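# Hang the ball-filled shallow basket level on the peg

## Task

Use the cord handle to hang the shallow basket from the peg on the stand, keeping it as close to level as possible; the task counts as failed unless all the balls are still inside the basket at the end.

## Robot and tools

Robot: two arms, left_arm and right_arm, each with a two-finger gripper. The scene frame has its origin at table-top height, halfway between the nominal arm bases. +z points up, +x points out over the table, and left_arm sits on the +y side. Image sides do not match arm names. Calibrated bases: left_arm at (+0.023, +0.348, +0.042) m, right_arm at (-0.008, -0.324, +0.004) m, each turned very slightly about z. A camera stand is fixed to the floor behind the arms. Loose objects may get an occasional small shove.

Gripper axes: the fingers extend along the gripper's +z and open and close along its y. end_effector_position is the point midway between the finger pads, just under 1 cm back from the tips. Reported positions (metres) and end_effector_quat_wxyz are in the scene frame and can be off by a few centimetres, more at long reach.

execute_actions(actions, cameras): actions is a list of actions. Each action is a table of up to 15 rows, one row per 1/30 s step; if the table is short, its last row is held for the remaining steps. Every row holds 14 numbers in [-1, 1], one flat list covering both arms: left_arm dx, dy, dz, rx, ry, rz, opening, then right_arm in the same order. The six pose numbers are offsets, not poses. They are measured along that arm's own Hand target axes, from the Hand target it had when the action began, and every row counts from that same start. Scale: 1.0 equals 0.6 m, or 180 degrees for rx, ry, rz, which form a single rotation vector. Sending the same offset again moves the arm further. All zeros re-commands the current Hand target. Opening is absolute: +1 is fully open (pad gap about 87 mm), +0.5 about 69 mm, 0 about 43 mm, -0.5 about 18 mm, -1 closed. A 0 opening is itself a command, so to leave a gripper unchanged, repeat its present value. cameras: list of names, ["all"] or []. Images come only when asked for or when actions is empty.

move(target, speed, blend, opening_speed, blocking, cameras): target is one 14-number row in the same layout and scale as above, or a list of up to 15 such rows. Every row is an offset from the Hand targets at the start of the move, not from the previous row. The grippers travel in straight lines, all finishing together, within a 10 s cap. speed is in m/s, from 0.002 to 2.9, default 0.25. It can be one value or one per target, and rotation is capped at twice that number in rad/s. blend, in m, rounds corners between targets in a list; 0 makes the arms stop at each one. opening_speed, 0.2 or more per second on the -1..+1 scale, moves the fingers gradually. blocking=false returns after about 0.5 s while the motion continues. The move does not avoid obstacles or the other arm. Faster moves lag, stray and hit harder. Do not route a path near an arm's own base; go around it.

wait(seconds 0 to 10) lets the scene run while each arm holds its last command. stop() brakes a running move. zoom_image(camera, region [x0,y0,x1,y1] in pixels, at most 504x504) enlarges part of the newest image from cam_high, cam_low, cam_left_wrist or cam_right_wrist (each 896x504). finished_scene(scene) ends the current scene, given its number. It is final, and the basket must then stay hung with the balls in it without help.

Results show, for each arm: end_effector_position, quaternion, Hand target (the last commanded pose after clipping, which is the base for the next offsets), Joint positions, Joint velocities, Joint torques, grip_measured and Tool commands. A move adds a "move:" line. done means that arm rests within 10 mm and 2 degrees of its target. off_target, moving, held and fault mean what they say. limits=paced means a pose was clipped, and limits=held means steps were withheld. Neither done nor off_target tells you whether the arm is touching something. execute_actions results also list end_effector_position at some steps. Joint ranges (rad): waist -2.618..3.054, shoulder 0..3.142, elbow 0..3.142 (straight at 2.901), wrist pitch and yaw -1.571..1.571, wrist roll -2.094..2.094. Torques 1 to 3 wrap at ±28 N m.

Control quirks: the commanded orientation is clipped to within 40 degrees of the measured one. Friction and gravity can leave the gripper short, low or tilted. Small moves may not happen, or may go sideways. Check the pose after each move, fix any tilt, and if the gripper rests short, send the remaining distance as an offset. An arm that is blocked keeps pushing; to relieve it, command a target back beyond where the gripper actually is.

Gripping: grip_measured uses the same scale as the opening command. For a firm hold, command about 0.04 below the reading at first contact; smaller reductions grip more gently. Pads give roughly 20 N each.

Avoid: dropping the basket or balls, letting go of anything while it is still moving, fast impacts, pressing hard, pushing the arms or grippers into each other (or closing one gripper on the other's fingers), strain on the wrist camera cables, and anything falling off the table or being left off it. Motors overheat when an arm holds a load, stays stretched out or strains toward an unreachable pose. MOTOR HOT appears at 75 °C, and at 90 °C the arm folds up and stops working, so limit long holds at full reach.

Camera calibration (K, distortion, T_world_to_cam) is provided for cam_high, cam_low and both wrist cameras. Fixed cameras may have shifted by up to about 2.3 degrees and 9 mm. Wrist camera poses are computed from joint readings and can lag while the arm moves.

Each tool is called after "Request:" as name(argument=value, ...), one argument or row to a line, values as JSON.

## Session

Request:
execute_actions(
  actions=[],
)

Scene clock: 0.00 s.
left_arm: end_effector_position=(+0.3515, +0.2853, +0.2308) grip_measured=+1.000 end_effector_quat_wxyz=(+0.563, -0.097, +0.818, -0.070) | right_arm: end_effector_position=(+0.3744, -0.1864, +0.2193) grip_measured=+1.000 end_effector_quat_wxyz=(+0.503, +0.062, +0.827, +0.244)
Joint positions: left_arm=[-0.318 0.948 0.665 -0.095 -0.258 -0.342 1] | right_arm=[0.267 1.26 0.933 -0.061 -0.121 0.478 1]
Joint velocities: within noise
Joint torques (N m): no reading
Heat: left arm: 23 °C; right arm: 24 °C.
Hand target: left_arm +0.3535, +0.2848, +0.2388; +0.571, -0.098, +0.812, -0.073 | right_arm +0.3748, -0.1863, +0.2239; +0.506, +0.062, +0.824, +0.245
Tool commands: left_gripper/opening=+1.0 right_gripper/opening=+1.0
camera_calibration:
cam_left_wrist: T_world_to_cam=[[0.0840941, -0.970352, 0.226594, 0.190655], [-0.935233, -0.15534, -0.318132, 0.471058], [0.343899, -0.185166, -0.920569, 0.289604], [0, 0, 0, 1]] pos_world=[0.324922, 0.311801, 0.373258]
cam_right_wrist: T_world_to_cam=[[0.145058, -0.875239, -0.461427, -0.1187], [-0.971726, -0.0382133, -0.232997, 0.427826], [0.186296, 0.482179, -0.856036, 0.351293], [0, 0, 0, 1]] pos_world=[0.367504, -0.256929, 0.34563]

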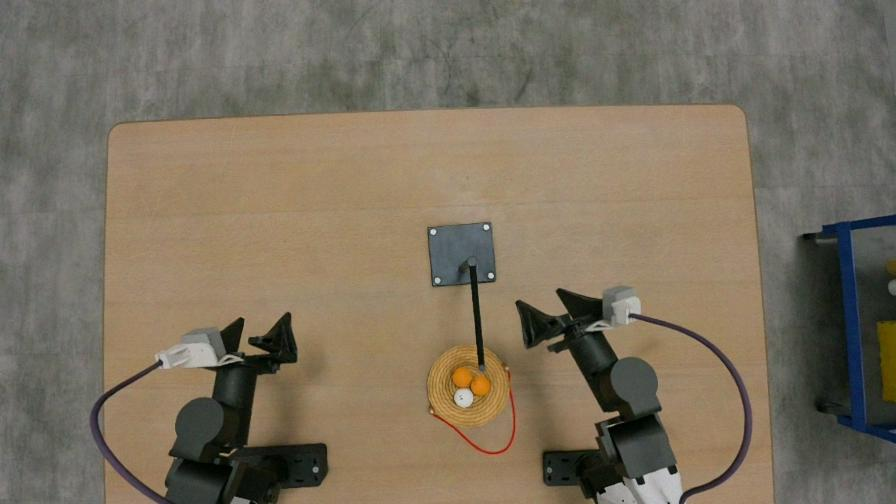

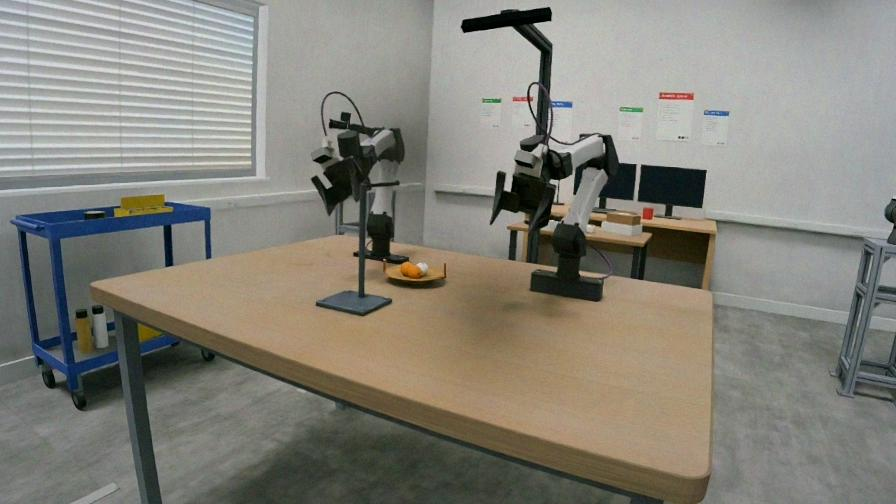

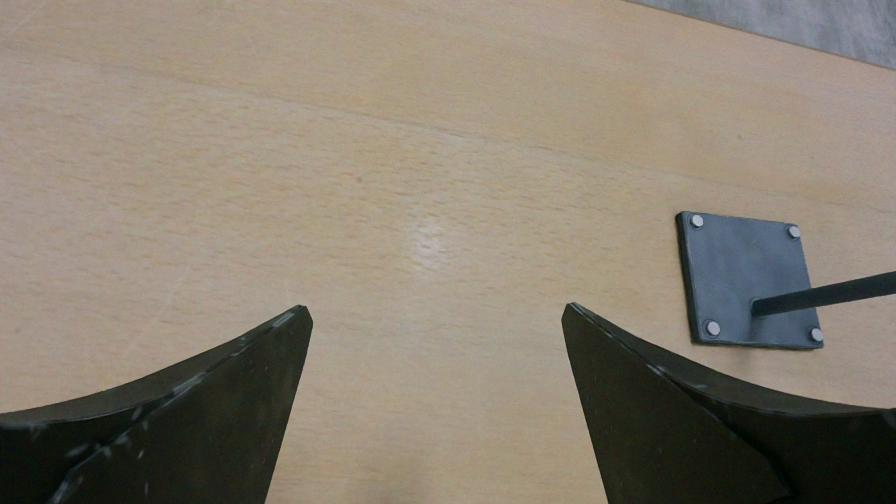

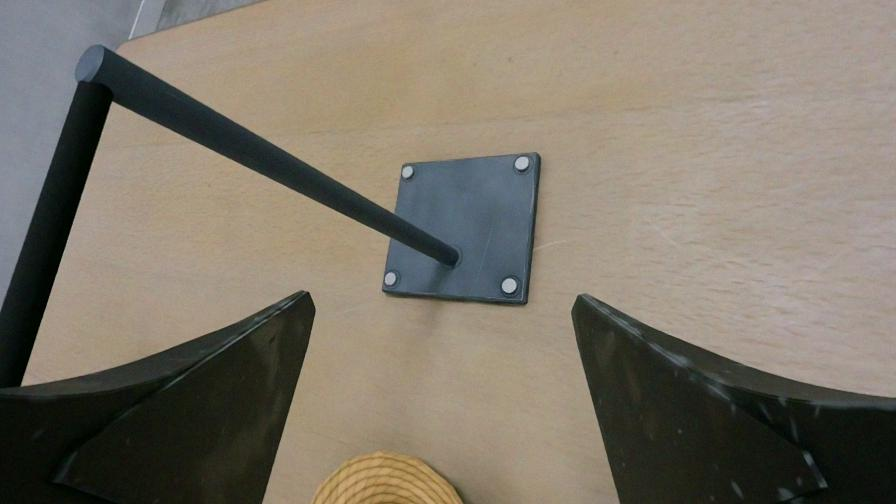

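Request:
zoom_image(
  camera="cam_high",
  region=[400, 210, 560, 470],
)

Request:
zoom_image(
  camera="cam_low",
  region=[300, 120, 520, 330],
)

Scaled by 1.938 from the camera's 896x504 image, which has a finer 1280x720 frame.

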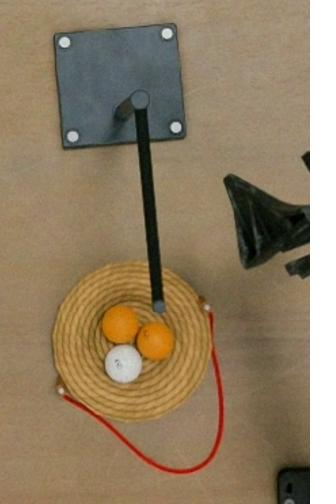

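Scaled by 2.291 from the camera's 896x504 image, which has a finer 1280x720 frame.

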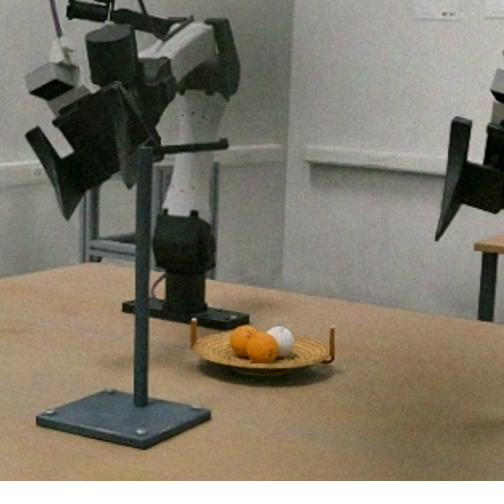

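Request:
move(
  target=[
    [0,0,0,0,0,0,1,0.021,0.051,-0.328,0.023,0.392,-0.261,0],
    [0,0,0,0,0,0,1,0.386,0.217,-0.409,-0.254,0.383,-0.606,0],
  ],
  blend=[0.03,0],
  cameras=["all"],
)

Scene clock: 9.13 s.
left_arm: end_effector_position=(+0.3515, +0.2853, +0.2308) grip_measured=+1.000 end_effector_quat_wxyz=(+0.563, -0.097, +0.818, -0.070) | right_arm: end_effector_position=(+0.0322, -0.0818, +0.1891) grip_measured=+0.000 end_effector_quat_wxyz=(+0.002, +0.857, -0.515, +0.001)
Joint positions: left_arm=[-0.318 0.948 0.665 -0.095 -0.258 -0.342 1] | right_arm=[1.517 1.629 1.62 -1.567 -0.001 -0.562 0.5]
Joint torques (N m): left_arm=[-0.09 -2.28 6.76 2.12 -0.04 -0.15] | right_arm=[0.46 -5.59 8.18 0.4 0.11 0.05]
Heat: left arm: 24 °C; right arm: 26 °C.
Hand target: left_arm +0.3535, +0.2848, +0.2388; +0.571, -0.098, +0.812, -0.073 | right_arm +0.0322, -0.0757, +0.1884; -0.001, +0.861, -0.509, +0.000
Off the commanded pose: left_arm 0.008 m, 1 deg | right_arm 0.006 m, 1 deg.
move: done
camera_calibration:
cam_left_wrist: T_world_to_cam=[[0.0840941, -0.970352, 0.226594, 0.190655], [-0.935233, -0.15534, -0.318132, 0.471058], [0.343899, -0.185166, -0.920569, 0.289604], [0, 0, 0, 1]] pos_world=[0.324922, 0.311801, 0.373258]
cam_right_wrist: T_world_to_cam=[[0.88039, 0.474243, -0.00264192, 0.00846778], [0.307171, -0.565974, 0.765062, -0.180877], [0.361329, -0.674364, -0.643952, 0.19839], [0, 0, 0, 1]] pos_world=[-0.0235788, 0.0273993, 0.266158]

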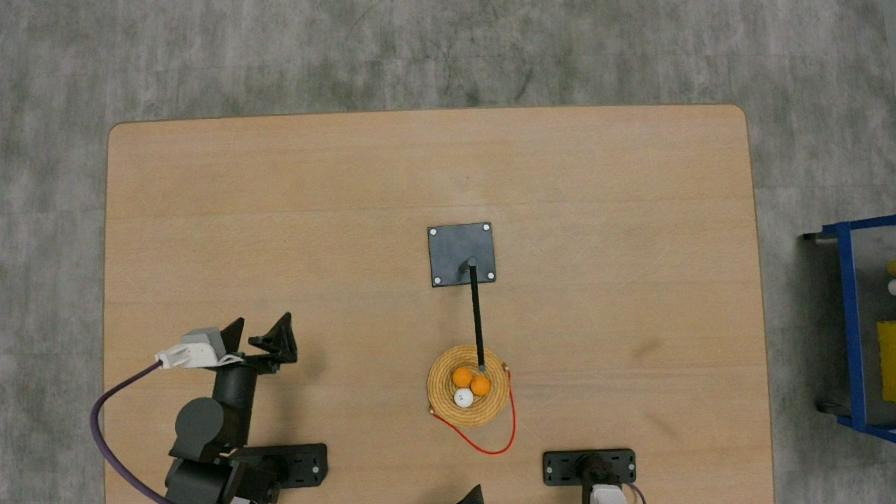

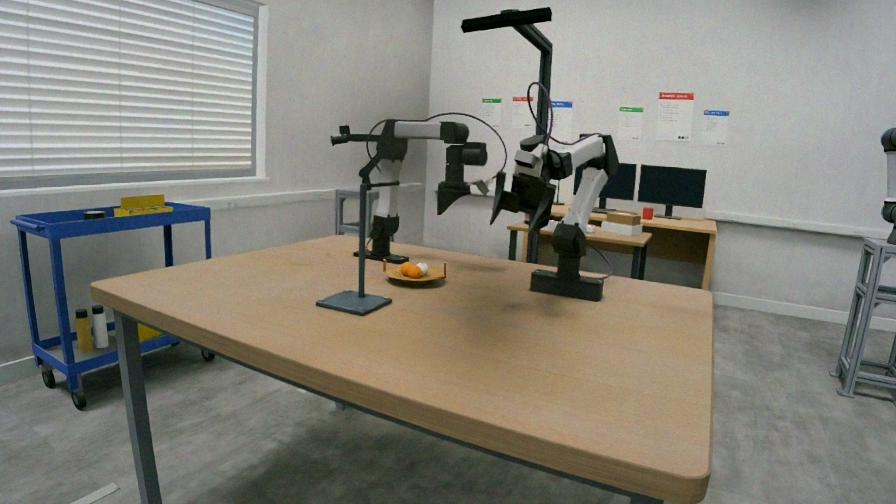

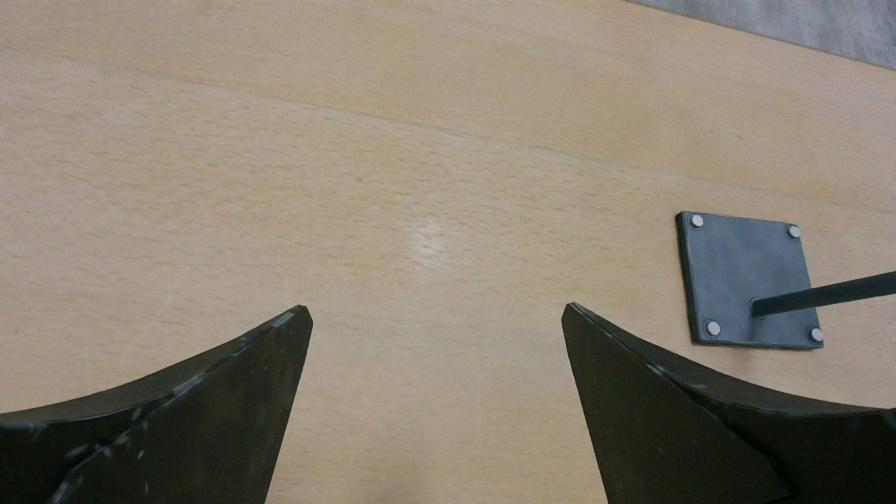

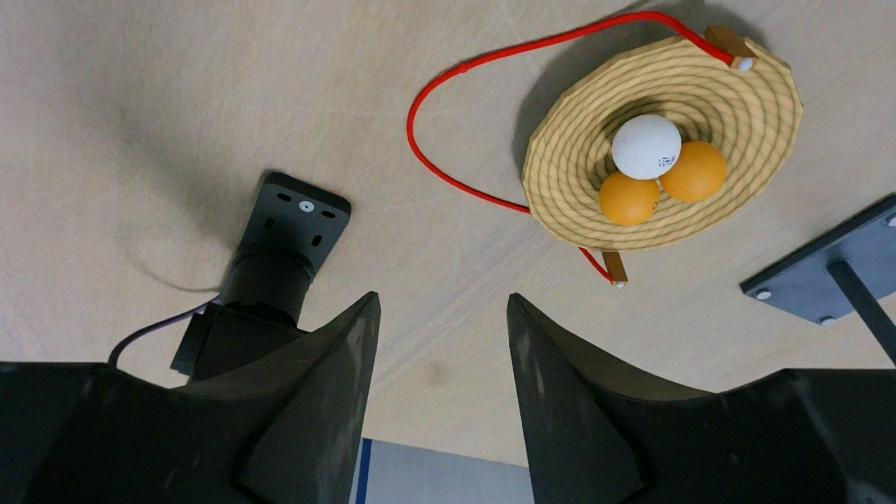

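Request:
zoom_image(
  camera="cam_right_wrist",
  region=[380, 0, 800, 300],
)

Scaled by 1.200 from the camera's 896x504 image, which has a finer 1280x720 frame.

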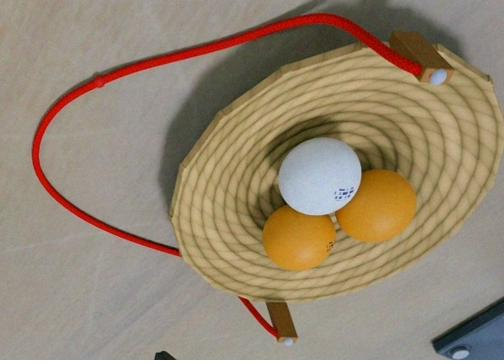

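Request:
move(
  target=[0,0,0,0,0,0,1,0.1007,0.0463,0.214,0,0,0,0],
  cameras=["all"],
)

Scene clock: 11.60 s.
left_arm: end_effector_position=(+0.3515, +0.2853, +0.2308) grip_measured=+1.000 end_effector_quat_wxyz=(+0.563, -0.097, +0.818, -0.070) | right_arm: end_effector_position=(+0.0349, -0.1417, +0.0587) grip_measured=+0.000 end_effector_quat_wxyz=(+0.009, +0.860, -0.510, +0.004)
Joint positions: left_arm=[-0.318 0.948 0.665 -0.095 -0.258 -0.342 1] | right_arm=[1.487 1.429 0.904 -1.065 -0.001 -0.604 0.5]
Joint torques (N m): left_arm=[-0.12 -2.25 6.82 2.08 -0.08 -0.15] | right_arm=[-0.66 -7.3 5.68 0.38 0.11 0.05]
Heat: left arm: 24 °C; right arm: 26 °C.
Hand target: left_arm +0.3535, +0.2848, +0.2388; +0.571, -0.098, +0.812, -0.073 | right_arm +0.0370, -0.1418, +0.0600; -0.001, +0.861, -0.509, +0.000
Off the commanded pose: left_arm 0.008 m, 1 deg | right_arm 0.002 m, 1 deg.
move: done
camera_calibration:
cam_left_wrist: T_world_to_cam=[[0.0840941, -0.970352, 0.226594, 0.190655], [-0.935233, -0.15534, -0.318132, 0.471058], [0.343899, -0.185166, -0.920569, 0.289604], [0, 0, 0, 1]] pos_world=[0.324922, 0.311801, 0.373258]
cam_right_wrist: T_world_to_cam=[[0.875085, 0.483847, -0.0108524, 0.0362127], [0.314696, -0.551838, 0.772296, -0.114523], [0.367684, -0.679241, -0.63517, 0.0716359], [0, 0, 0, 1]] pos_world=[-0.0219886, -0.0320616, 0.13434]

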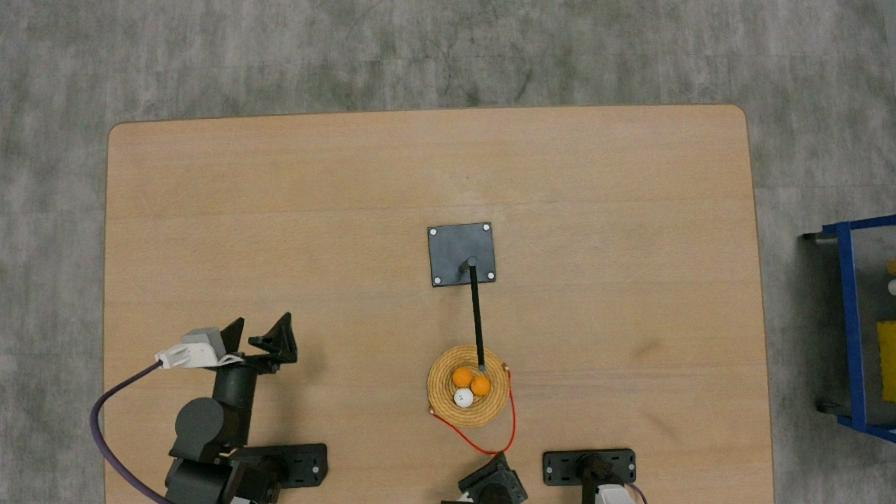

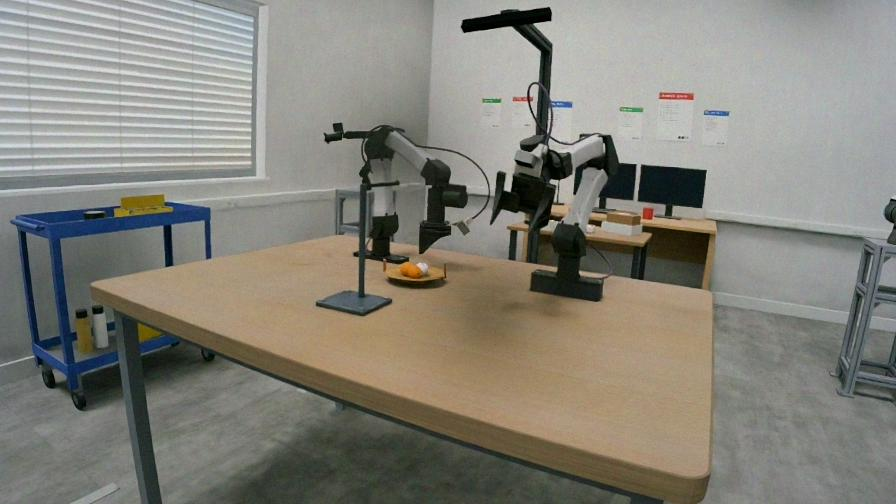

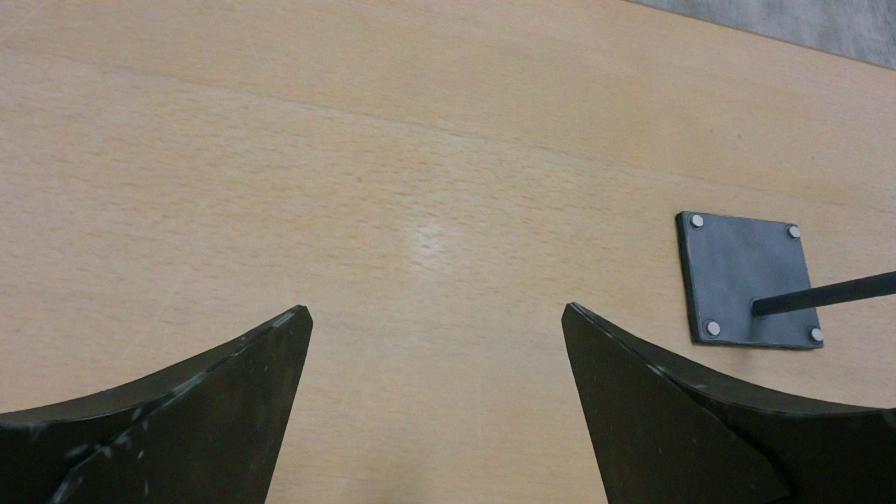

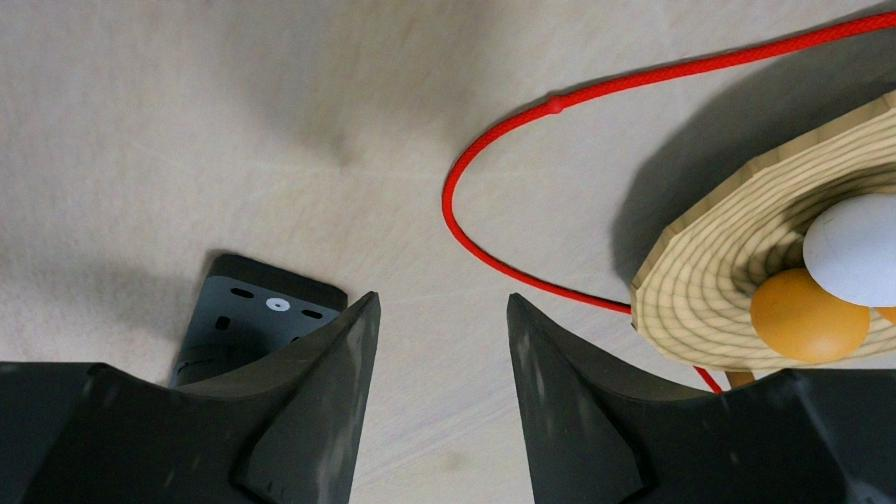

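Request:
move(
  target=[0,0,0,0,0,0,1,0.003,0.004,0.077,0,0,0,0],
  speed=0.08,
  cameras=["cam_right_wrist","cam_low"],
)

Scene clock: 13.17 s.
left_arm: end_effector_position=(+0.3515, +0.2853, +0.2308) grip_measured=+1.000 end_effector_quat_wxyz=(+0.563, -0.097, +0.818, -0.070) | right_arm: end_effector_position=(+0.0348, -0.1432, +0.0175) grip_measured=+0.000 end_effector_quat_wxyz=(-0.005, +0.860, -0.510, -0.003)
Joint positions: left_arm=[-0.318 0.948 0.665 -0.095 -0.258 -0.342 1] | right_arm=[1.487 1.455 0.755 -0.859 -0.001 -0.604 0.5]
Joint torques (N m): left_arm=[-0.17 -2.35 6.79 2.1 -0.11 -0.12] | right_arm=[-0.29 -3.86 5.82 0.43 0.12 0.1]
Heat: left arm: 25 °C; right arm: 26 °C.
Hand target: left_arm +0.3535, +0.2848, +0.2388; +0.571, -0.098, +0.812, -0.073 | right_arm +0.0358, -0.1446, +0.0137; -0.001, +0.860, -0.509, +0.000
Off the commanded pose: left_arm 0.008 m, 1 deg | right_arm 0.004 m, 1 deg.
move: done
camera_calibration:
cam_right_wrist: T_world_to_cam=[[0.875072, 0.483945, 0.00685152, 0.0363128], [0.312233, -0.575284, 0.756015, -0.0864532], [0.369811, -0.659428, -0.654519, 0.0476205], [0, 0, 0, 1]] pos_world=[-0.0223934, -0.0359063, 0.0962796]
Images, in order (width x height): cam_low 896x504, cam_right_wrist 896x504.

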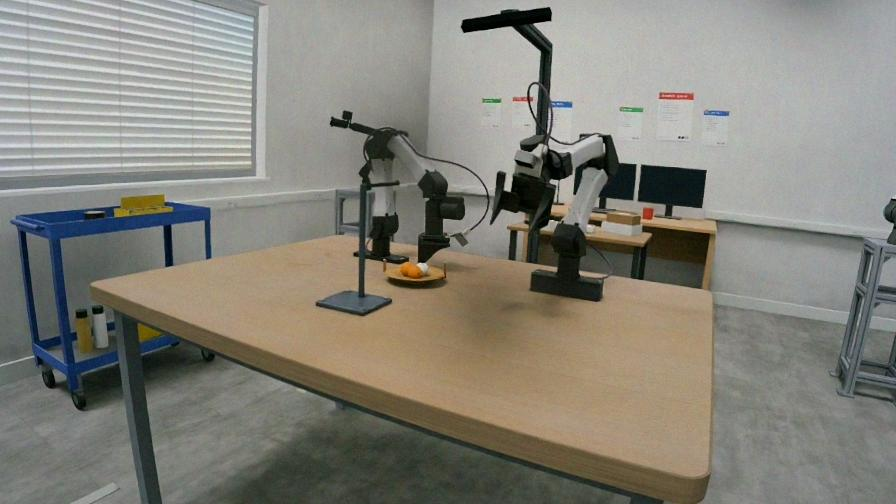

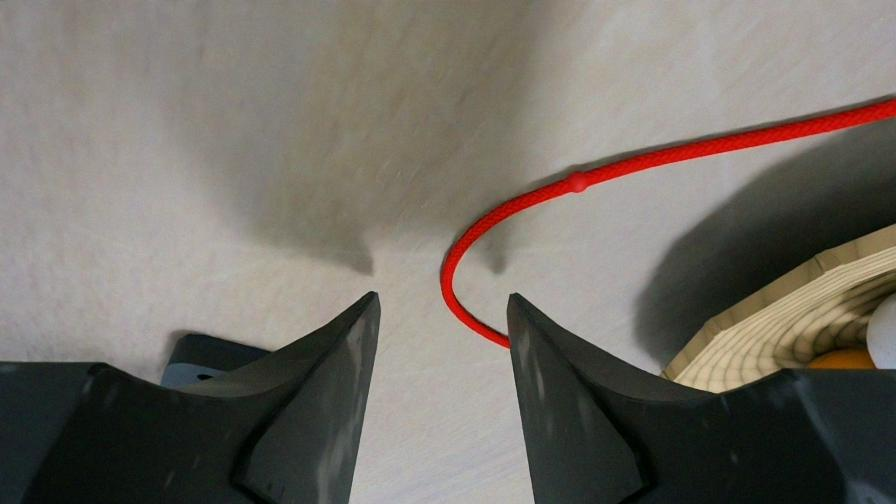

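Request:
move(
  target=[0,0,0,0,0,0,1,-0.002,0,0.0125,0,0,0,0],
  speed=0.04,
  cameras=["cam_right_wrist"],
)

Scene clock: 14.33 s.
left_arm: end_effector_position=(+0.3515, +0.2853, +0.2308) grip_measured=+1.000 end_effector_quat_wxyz=(+0.563, -0.097, +0.818, -0.070) | right_arm: end_effector_position=(+0.0350, -0.1414, +0.0104) grip_measured=+0.000 end_effector_quat_wxyz=(-0.006, +0.860, -0.510, -0.003)
Joint positions: left_arm=[-0.318 0.948 0.665 -0.095 -0.258 -0.342 1] | right_arm=[1.487 1.474 0.741 -0.823 -0.001 -0.604 0.5]
Joint torques (N m): left_arm=[-0.23 -2.33 6.74 2.14 -0.05 -0.15] | right_arm=[-0.02 -3.9 5.56 0.44 0.11 0.12]
Heat: left arm: 25 °C; right arm: 26 °C.
Hand target: left_arm +0.3535, +0.2848, +0.2388; +0.571, -0.098, +0.812, -0.073 | right_arm +0.0352, -0.1434, +0.0063; -0.001, +0.860, -0.509, +0.000
Off the commanded pose: left_arm 0.008 m, 1 deg | right_arm 0.005 m, 1 deg.
move: done
camera_calibration:
cam_right_wrist: T_world_to_cam=[[0.875098, 0.483876, 0.0081758, 0.0352926], [0.312017, -0.57704, 0.754765, -0.0803361], [0.369931, -0.657942, -0.655944, 0.0442662], [0, 0, 0, 1]] pos_world=[-0.0221937, -0.0343098, 0.0893825]
Images, in order (width x height): cam_right_wrist 896x504.

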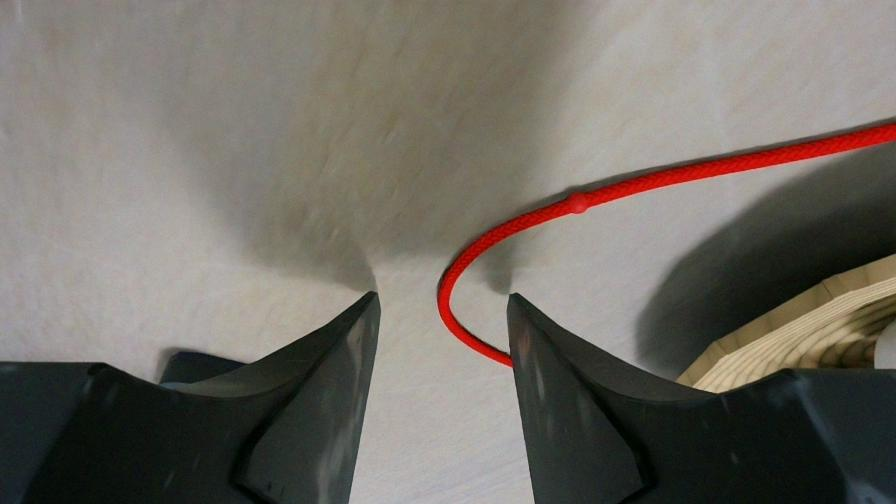

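Request:
move(
  target=[0,0,0,0,0,0,1,0,0,0,0,0,0,-1],
  opening_speed=0.6,
  cameras=["cam_right_wrist"],
)

Scene clock: 16.30 s.
left_arm: end_effector_position=(+0.3515, +0.2853, +0.2308) grip_measured=+1.000 end_effector_quat_wxyz=(+0.563, -0.097, +0.818, -0.070) | right_arm: end_effector_position=(+0.0350, -0.1414, +0.0104) grip_measured=-0.975 end_effector_quat_wxyz=(-0.007, +0.860, -0.510, -0.004)
Joint positions: left_arm=[-0.318 0.948 0.665 -0.095 -0.258 -0.342 1] | right_arm=[1.487 1.474 0.741 -0.823 -0.001 -0.604 0.013]
Joint torques (N m): left_arm=[-0.14 -2.39 6.86 2.1 -0.07 -0.15] | right_arm=[-0.01 -3.88 5.55 0.45 0.11 0.12]
Heat: left arm: 25 °C; right arm: 26 °C.
Hand target: left_arm +0.3535, +0.2848, +0.2388; +0.571, -0.098, +0.812, -0.073 | right_arm +0.0352, -0.1434, +0.0063; -0.001, +0.860, -0.509, +0.000
Off the commanded pose: left_arm 0.008 m, 1 deg | right_arm 0.005 m, 1 deg.
move: done
camera_calibration:
cam_right_wrist: T_world_to_cam=[[0.875061, 0.483941, 0.0083679, 0.0352762], [0.312048, -0.577292, 0.754559, -0.0804017], [0.369993, -0.657674, -0.656178, 0.0443634], [0, 0, 0, 1]] pos_world=[-0.0221938, -0.0343102, 0.0894829]
Images, in order (width x height): cam_right_wrist 896x504.

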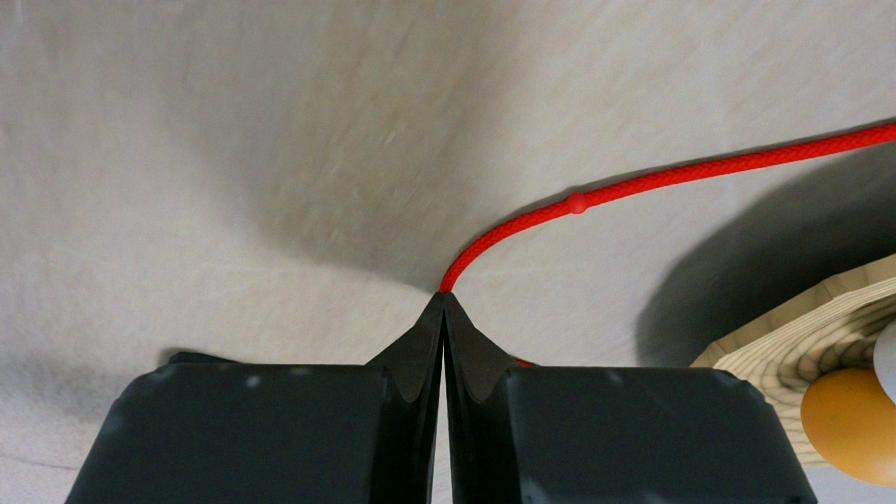

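Request:
move(
  target=[0,0,0,0,0,0,1,0,0,-0.055,0,0,0,-1],
  speed=0.08,
  cameras=["cam_right_wrist","cam_low"],
)

Request:
zoom_image(
  camera="cam_low",
  region=[350, 170, 520, 310],
)

Scene clock: 19.80 s.
left_arm: end_effector_position=(+0.3515, +0.2853, +0.2308) grip_measured=+1.000 end_effector_quat_wxyz=(+0.563, -0.097, +0.818, -0.070) | right_arm: end_effector_position=(+0.0342, -0.1490, +0.0318) grip_measured=-0.975 end_effector_quat_wxyz=(+0.013, +0.860, -0.510, +0.005)
Joint positions: left_arm=[-0.318 0.948 0.665 -0.095 -0.258 -0.342 1] | right_arm=[1.487 1.447 0.805 -0.956 -0.001 -0.604 0.013]
Joint torques (N m): left_arm=[-0.12 -2.35 6.82 2.12 -0.09 -0.13] | right_arm=[-0.01 -7.09 8.29 0.17 0.12 0.12]
Heat: left arm: 25 °C; right arm: 26 °C.
Hand target: left_arm +0.3535, +0.2848, +0.2388; +0.571, -0.098, +0.812, -0.073 | right_arm +0.0352, -0.1436, +0.0392; -0.001, +0.860, -0.509, +0.000
Off the commanded pose: left_arm 0.008 m, 1 deg | right_arm 0.009 m, 2 deg.
move: done
camera_calibration:
cam_right_wrist: T_world_to_cam=[[0.875037, 0.483802, -0.0156706, 0.0402703], [0.315419, -0.545333, 0.776609, -0.0967841], [0.36718, -0.684505, -0.629788, 0.0489596], [0, 0, 0, 1]] pos_world=[-0.0226874, -0.0387494, 0.106629]
Images, in order (width x height): cam_low 896x504, cam_right_wrist 896x504.

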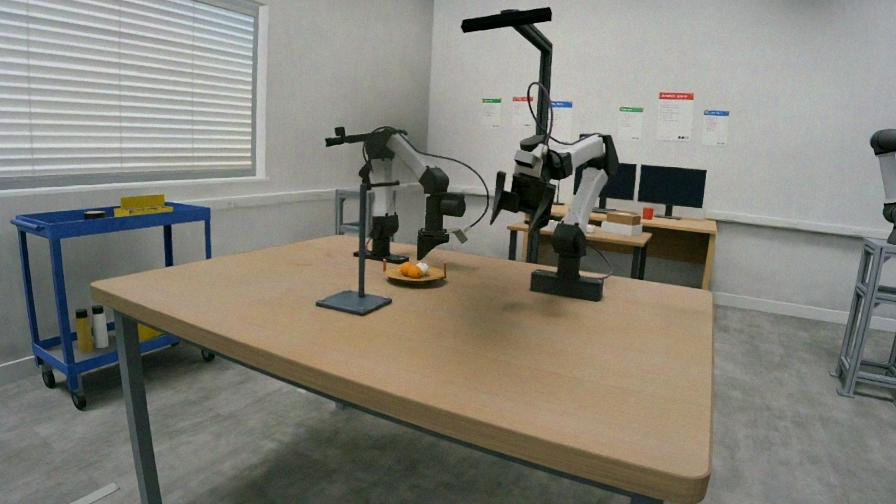

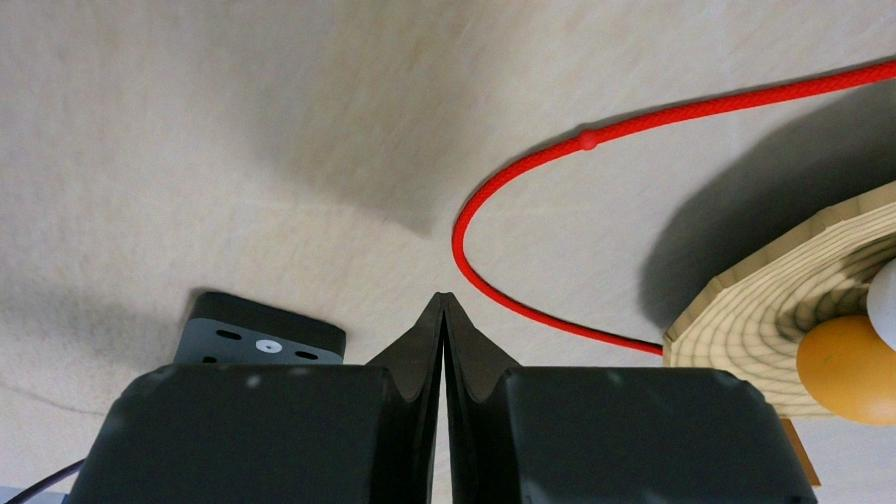

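Scaled by 2.965 from the camera's 896x504 image, which has a finer 1280x720 frame.

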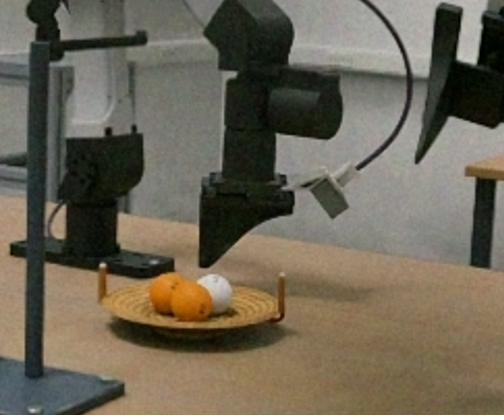

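Request:
move(
  target=[
    [0,0,0,0,0,0,1,0,0,0.02,0,0,0,0],
    [0,0,0,0,0,0,1,0,0,0.062,0,0,0,0],
  ],
  speed=0.04,
  cameras=["cam_right_wrist"],
)

Scene clock: 22.20 s.
left_arm: end_effector_position=(+0.3515, +0.2853, +0.2308) grip_measured=+1.000 end_effector_quat_wxyz=(+0.563, -0.097, +0.818, -0.070) | right_arm: end_effector_position=(+0.0349, -0.1417, +0.0060) grip_measured=+0.000 end_effector_quat_wxyz=(-0.006, +0.860, -0.510, -0.003)
Joint positions: left_arm=[-0.318 0.948 0.665 -0.095 -0.258 -0.342 1] | right_arm=[1.487 1.485 0.73 -0.803 -0.001 -0.604 0.5]
Joint torques (N m): left_arm=[-0.08 -2.3 6.72 2.1 -0.06 -0.16] | right_arm=[-0.02 -3.96 5.57 0.45 0.12 0.12]
Heat: left arm: 26 °C; right arm: 26 °C.
Hand target: left_arm +0.3535, +0.2848, +0.2388; +0.571, -0.098, +0.812, -0.073 | right_arm +0.0352, -0.1435, +0.0020; -0.001, +0.860, -0.509, +0.000
Off the commanded pose: left_arm 0.008 m, 1 deg | right_arm 0.004 m, 1 deg.
move: done
camera_calibration:
cam_right_wrist: T_world_to_cam=[[0.875073, 0.483936, 0.00722954, 0.0355066], [0.312225, -0.575865, 0.755576, -0.0770759], [0.369814, -0.658927, -0.655021, 0.041068], [0, 0, 0, 1]] pos_world=[-0.0221934, -0.0345074, 0.0848804]
Images, in order (width x height): cam_right_wrist 896x504.

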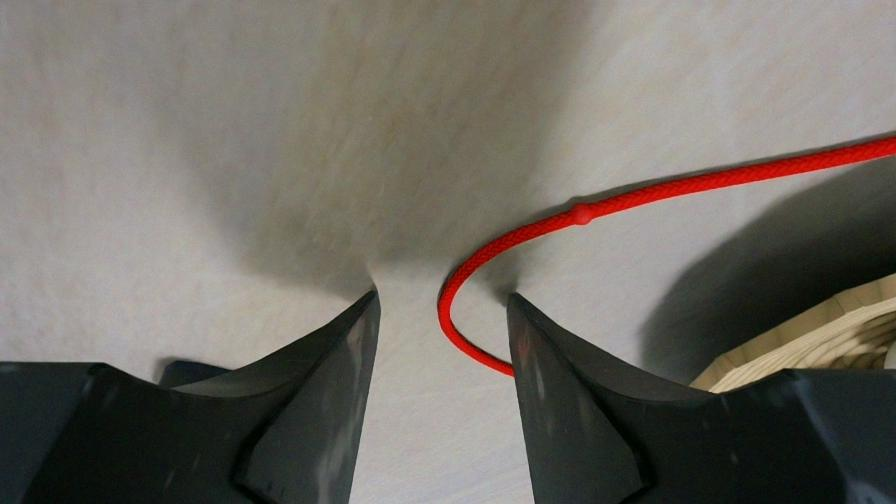

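Request:
move(
  target=[0,0,0,0,0,0,1,0.003,0,0.006,0,0,0,0],
  speed=0.02,
  cameras=["cam_right_wrist"],
)

Scene clock: 23.00 s.
left_arm: end_effector_position=(+0.3515, +0.2853, +0.2308) grip_measured=+1.000 end_effector_quat_wxyz=(+0.563, -0.097, +0.818, -0.070) | right_arm: end_effector_position=(+0.0350, -0.1413, +0.0056) grip_measured=+0.000 end_effector_quat_wxyz=(-0.007, +0.860, -0.510, -0.004)
Joint positions: left_arm=[-0.318 0.948 0.665 -0.095 -0.258 -0.342 1] | right_arm=[1.487 1.485 0.729 -0.8 -0.001 -0.604 0.5]
Joint torques (N m): left_arm=[-0.14 -2.32 6.83 2.1 -0.06 -0.14] | right_arm=[-0.43 -3.81 4.31 0.59 0.11 0.08]
Heat: left arm: 26 °C; right arm: 26 °C.
Hand target: left_arm +0.3535, +0.2848, +0.2388; +0.571, -0.098, +0.812, -0.073 | right_arm +0.0361, -0.1450, -0.0016; -0.001, +0.860, -0.509, +0.000
Off the commanded pose: left_arm 0.008 m, 1 deg | right_arm 0.008 m, 1 deg.
move: done
camera_calibration:
cam_right_wrist: T_world_to_cam=[[0.875053, 0.483952, 0.00857313, 0.0352995], [0.312041, -0.577576, 0.754345, -0.0767722], [0.370019, -0.657417, -0.656422, 0.0412437], [0, 0, 0, 1]] pos_world=[-0.0221939, -0.0343108, 0.0846834]
Images, in order (width x height): cam_right_wrist 896x504.

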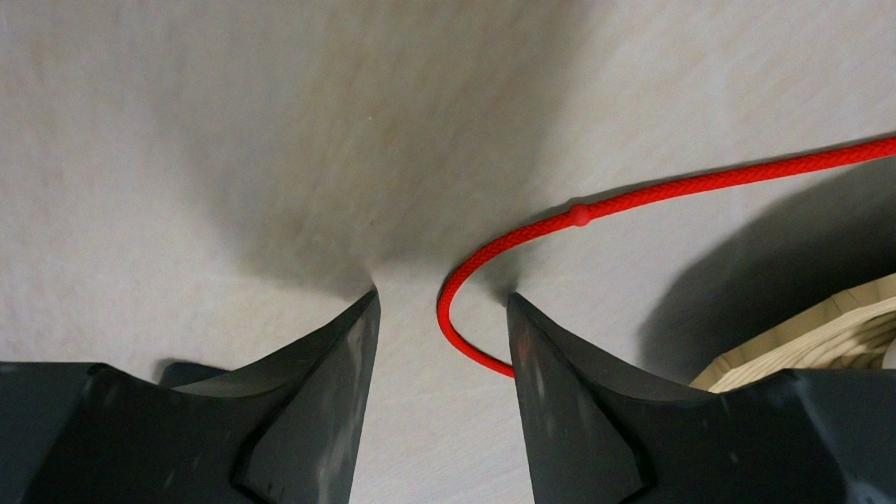

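Request:
move(
  target=[0,0,0,0,0,0,1,0,0,-0.001,0,0,0,-1],
  opening_speed=0.6,
  cameras=["cam_right_wrist"],
)

Scene clock: 24.97 s.
left_arm: end_effector_position=(+0.3515, +0.2853, +0.2308) grip_measured=+1.000 end_effector_quat_wxyz=(+0.563, -0.097, +0.818, -0.070) | right_arm: end_effector_position=(+0.0334, -0.1436, +0.0053) grip_measured=-0.884 end_effector_quat_wxyz=(-0.001, +0.860, -0.510, -0.005)
Joint positions: left_arm=[-0.318 0.948 0.665 -0.095 -0.258 -0.342 1] | right_arm=[1.487 1.485 0.727 -0.806 -0.009 -0.604 0.058]
Joint torques (N m): left_arm=[-0.09 -2.36 6.8 2.1 -0.1 -0.13] | right_arm=[-0.43 -3.9 4.6 0.61 0.2 0.08]
Heat: left arm: 26 °C; right arm: 26 °C.
Hand target: left_arm +0.3535, +0.2848, +0.2388; +0.571, -0.098, +0.812, -0.073 | right_arm +0.0361, -0.1450, -0.0010; -0.001, +0.860, -0.509, +0.000
Off the commanded pose: left_arm 0.008 m, 1 deg | right_arm 0.007 m, 1 deg.
move: done
camera_calibration:
cam_right_wrist: T_world_to_cam=[[0.875083, 0.483965, -0.00271985, 0.0378003], [0.318444, -0.571545, 0.756261, -0.0766635], [0.364449, -0.662657, -0.654265, 0.0395554], [0, 0, 0, 1]] pos_world=[-0.0230814, -0.035899, 0.0839601]
Images, in order (width x height): cam_right_wrist 896x504.

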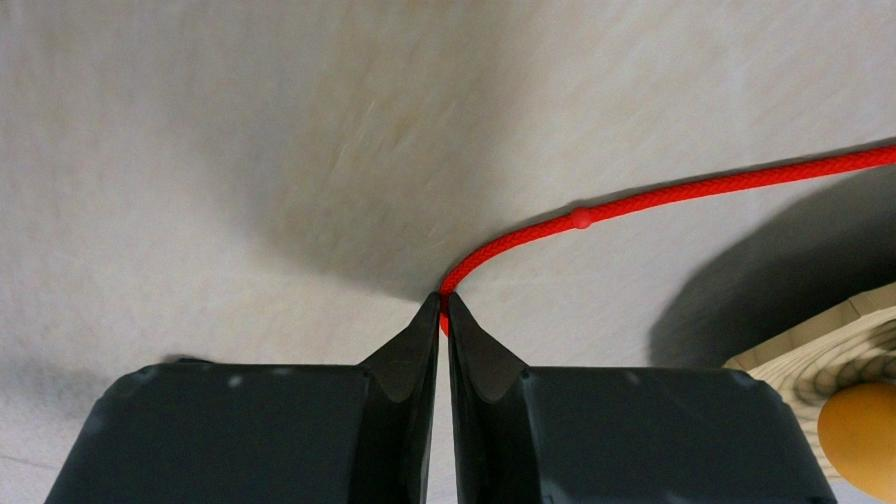

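Request:
move(
  target=[
    [0,0,0,0,0,0,1,0.007,-0.099,-0.152,0,0,0,-1],
    [0,0,0,0,0,0,1,0.020,-0.244,-0.268,0,0,0,-1],
  ],
  speed=0.1,
  blend=[0.02,0],
  cameras=["all"],
)

Request:
zoom_image(
  camera="cam_low",
  region=[350, 100, 520, 310],
)

Scene clock: 28.17 s.
left_arm: end_effector_position=(+0.3515, +0.2853, +0.2308) grip_measured=+1.000 end_effector_quat_wxyz=(+0.563, -0.097, +0.818, -0.070) | right_arm: end_effector_position=(+0.1659, -0.0862, +0.1600) grip_measured=-0.884 end_effector_quat_wxyz=(-0.006, +0.859, -0.511, -0.004)
Joint positions: left_arm=[-0.318 0.948 0.665 -0.095 -0.258 -0.342 1] | right_arm=[1.076 1.729 1.617 -1.448 -0.009 -1.012 0.058]
Joint torques (N m): left_arm=[-0.06 -2.35 6.8 2.11 -0.07 -0.15] | right_arm=[-0.44 -6.42 8.92 0.21 0.17 0.02]
Heat: left arm: 26 °C; right arm: 27 °C.
Hand target: left_arm +0.3535, +0.2848, +0.2388; +0.571, -0.098, +0.812, -0.073 | right_arm +0.1702, -0.0853, +0.1600; -0.001, +0.860, -0.509, +0.000
Off the commanded pose: left_arm 0.008 m, 1 deg | right_arm 0.004 m, 1 deg.
move: done
camera_calibration:
cam_left_wrist: T_world_to_cam=[[0.0840941, -0.970352, 0.226594, 0.190655], [-0.935233, -0.15534, -0.318132, 0.471058], [0.343899, -0.185166, -0.920569, 0.289604], [0, 0, 0, 1]] pos_world=[0.324922, 0.311801, 0.373258]
cam_right_wrist: T_world_to_cam=[[0.876171, 0.481964, 0.00587246, -0.107256], [0.312584, -0.577442, 0.754223, -0.20228], [0.366899, -0.658993, -0.656592, 0.130803], [0, 0, 0, 1]] pos_world=[0.109212, 0.021087, 0.239078]

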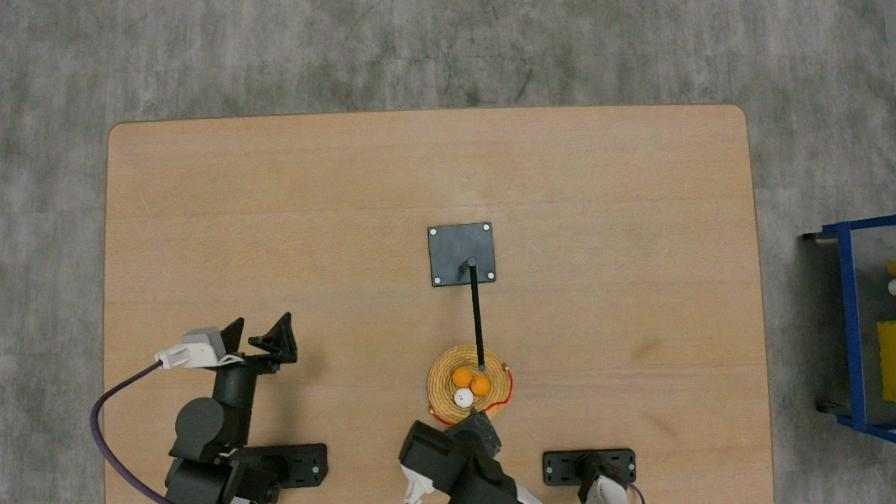

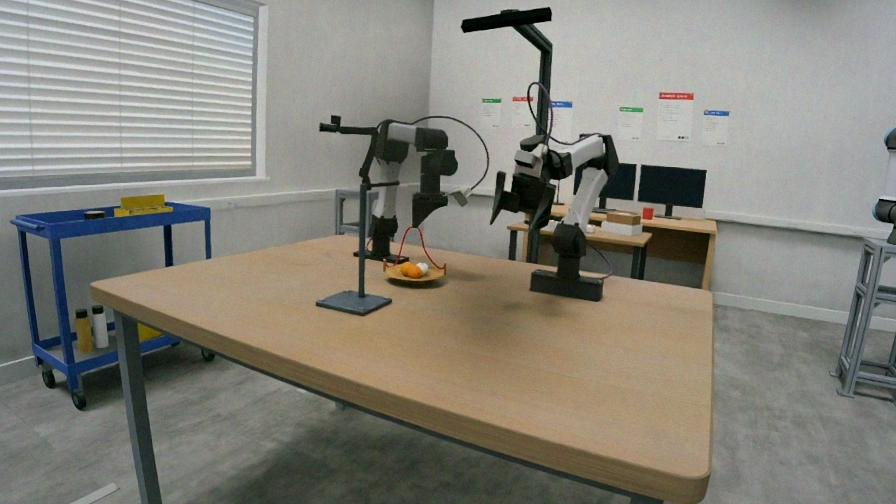

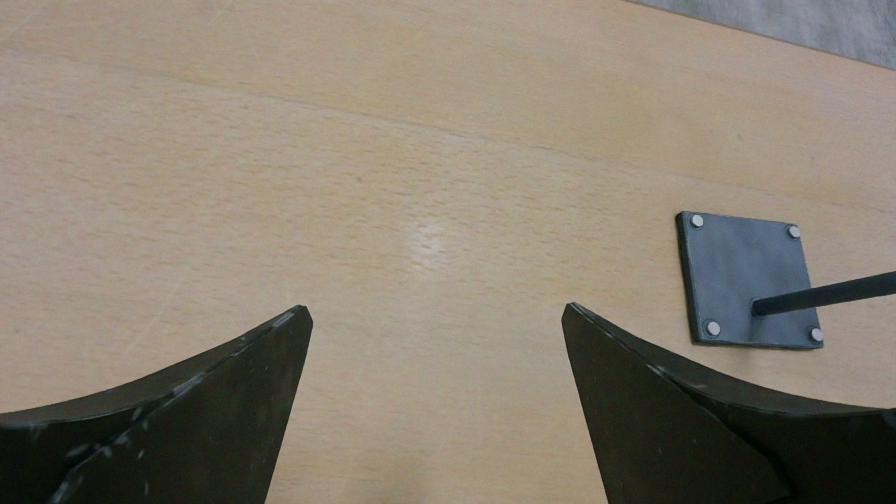

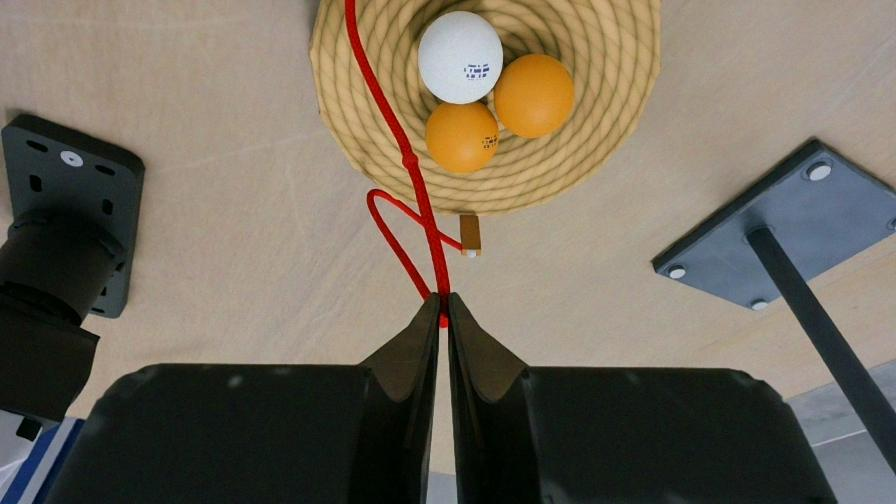

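Scaled by 2.400 from the camera's 896x504 image, which has a finer 1280x720 frame.

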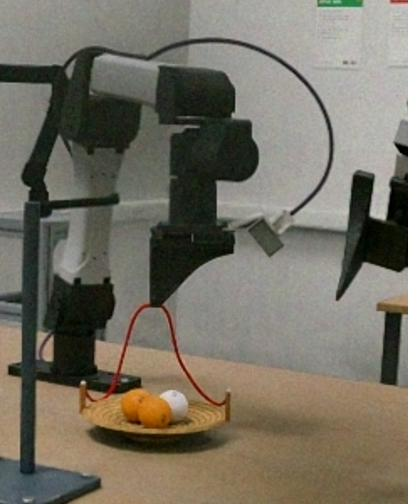

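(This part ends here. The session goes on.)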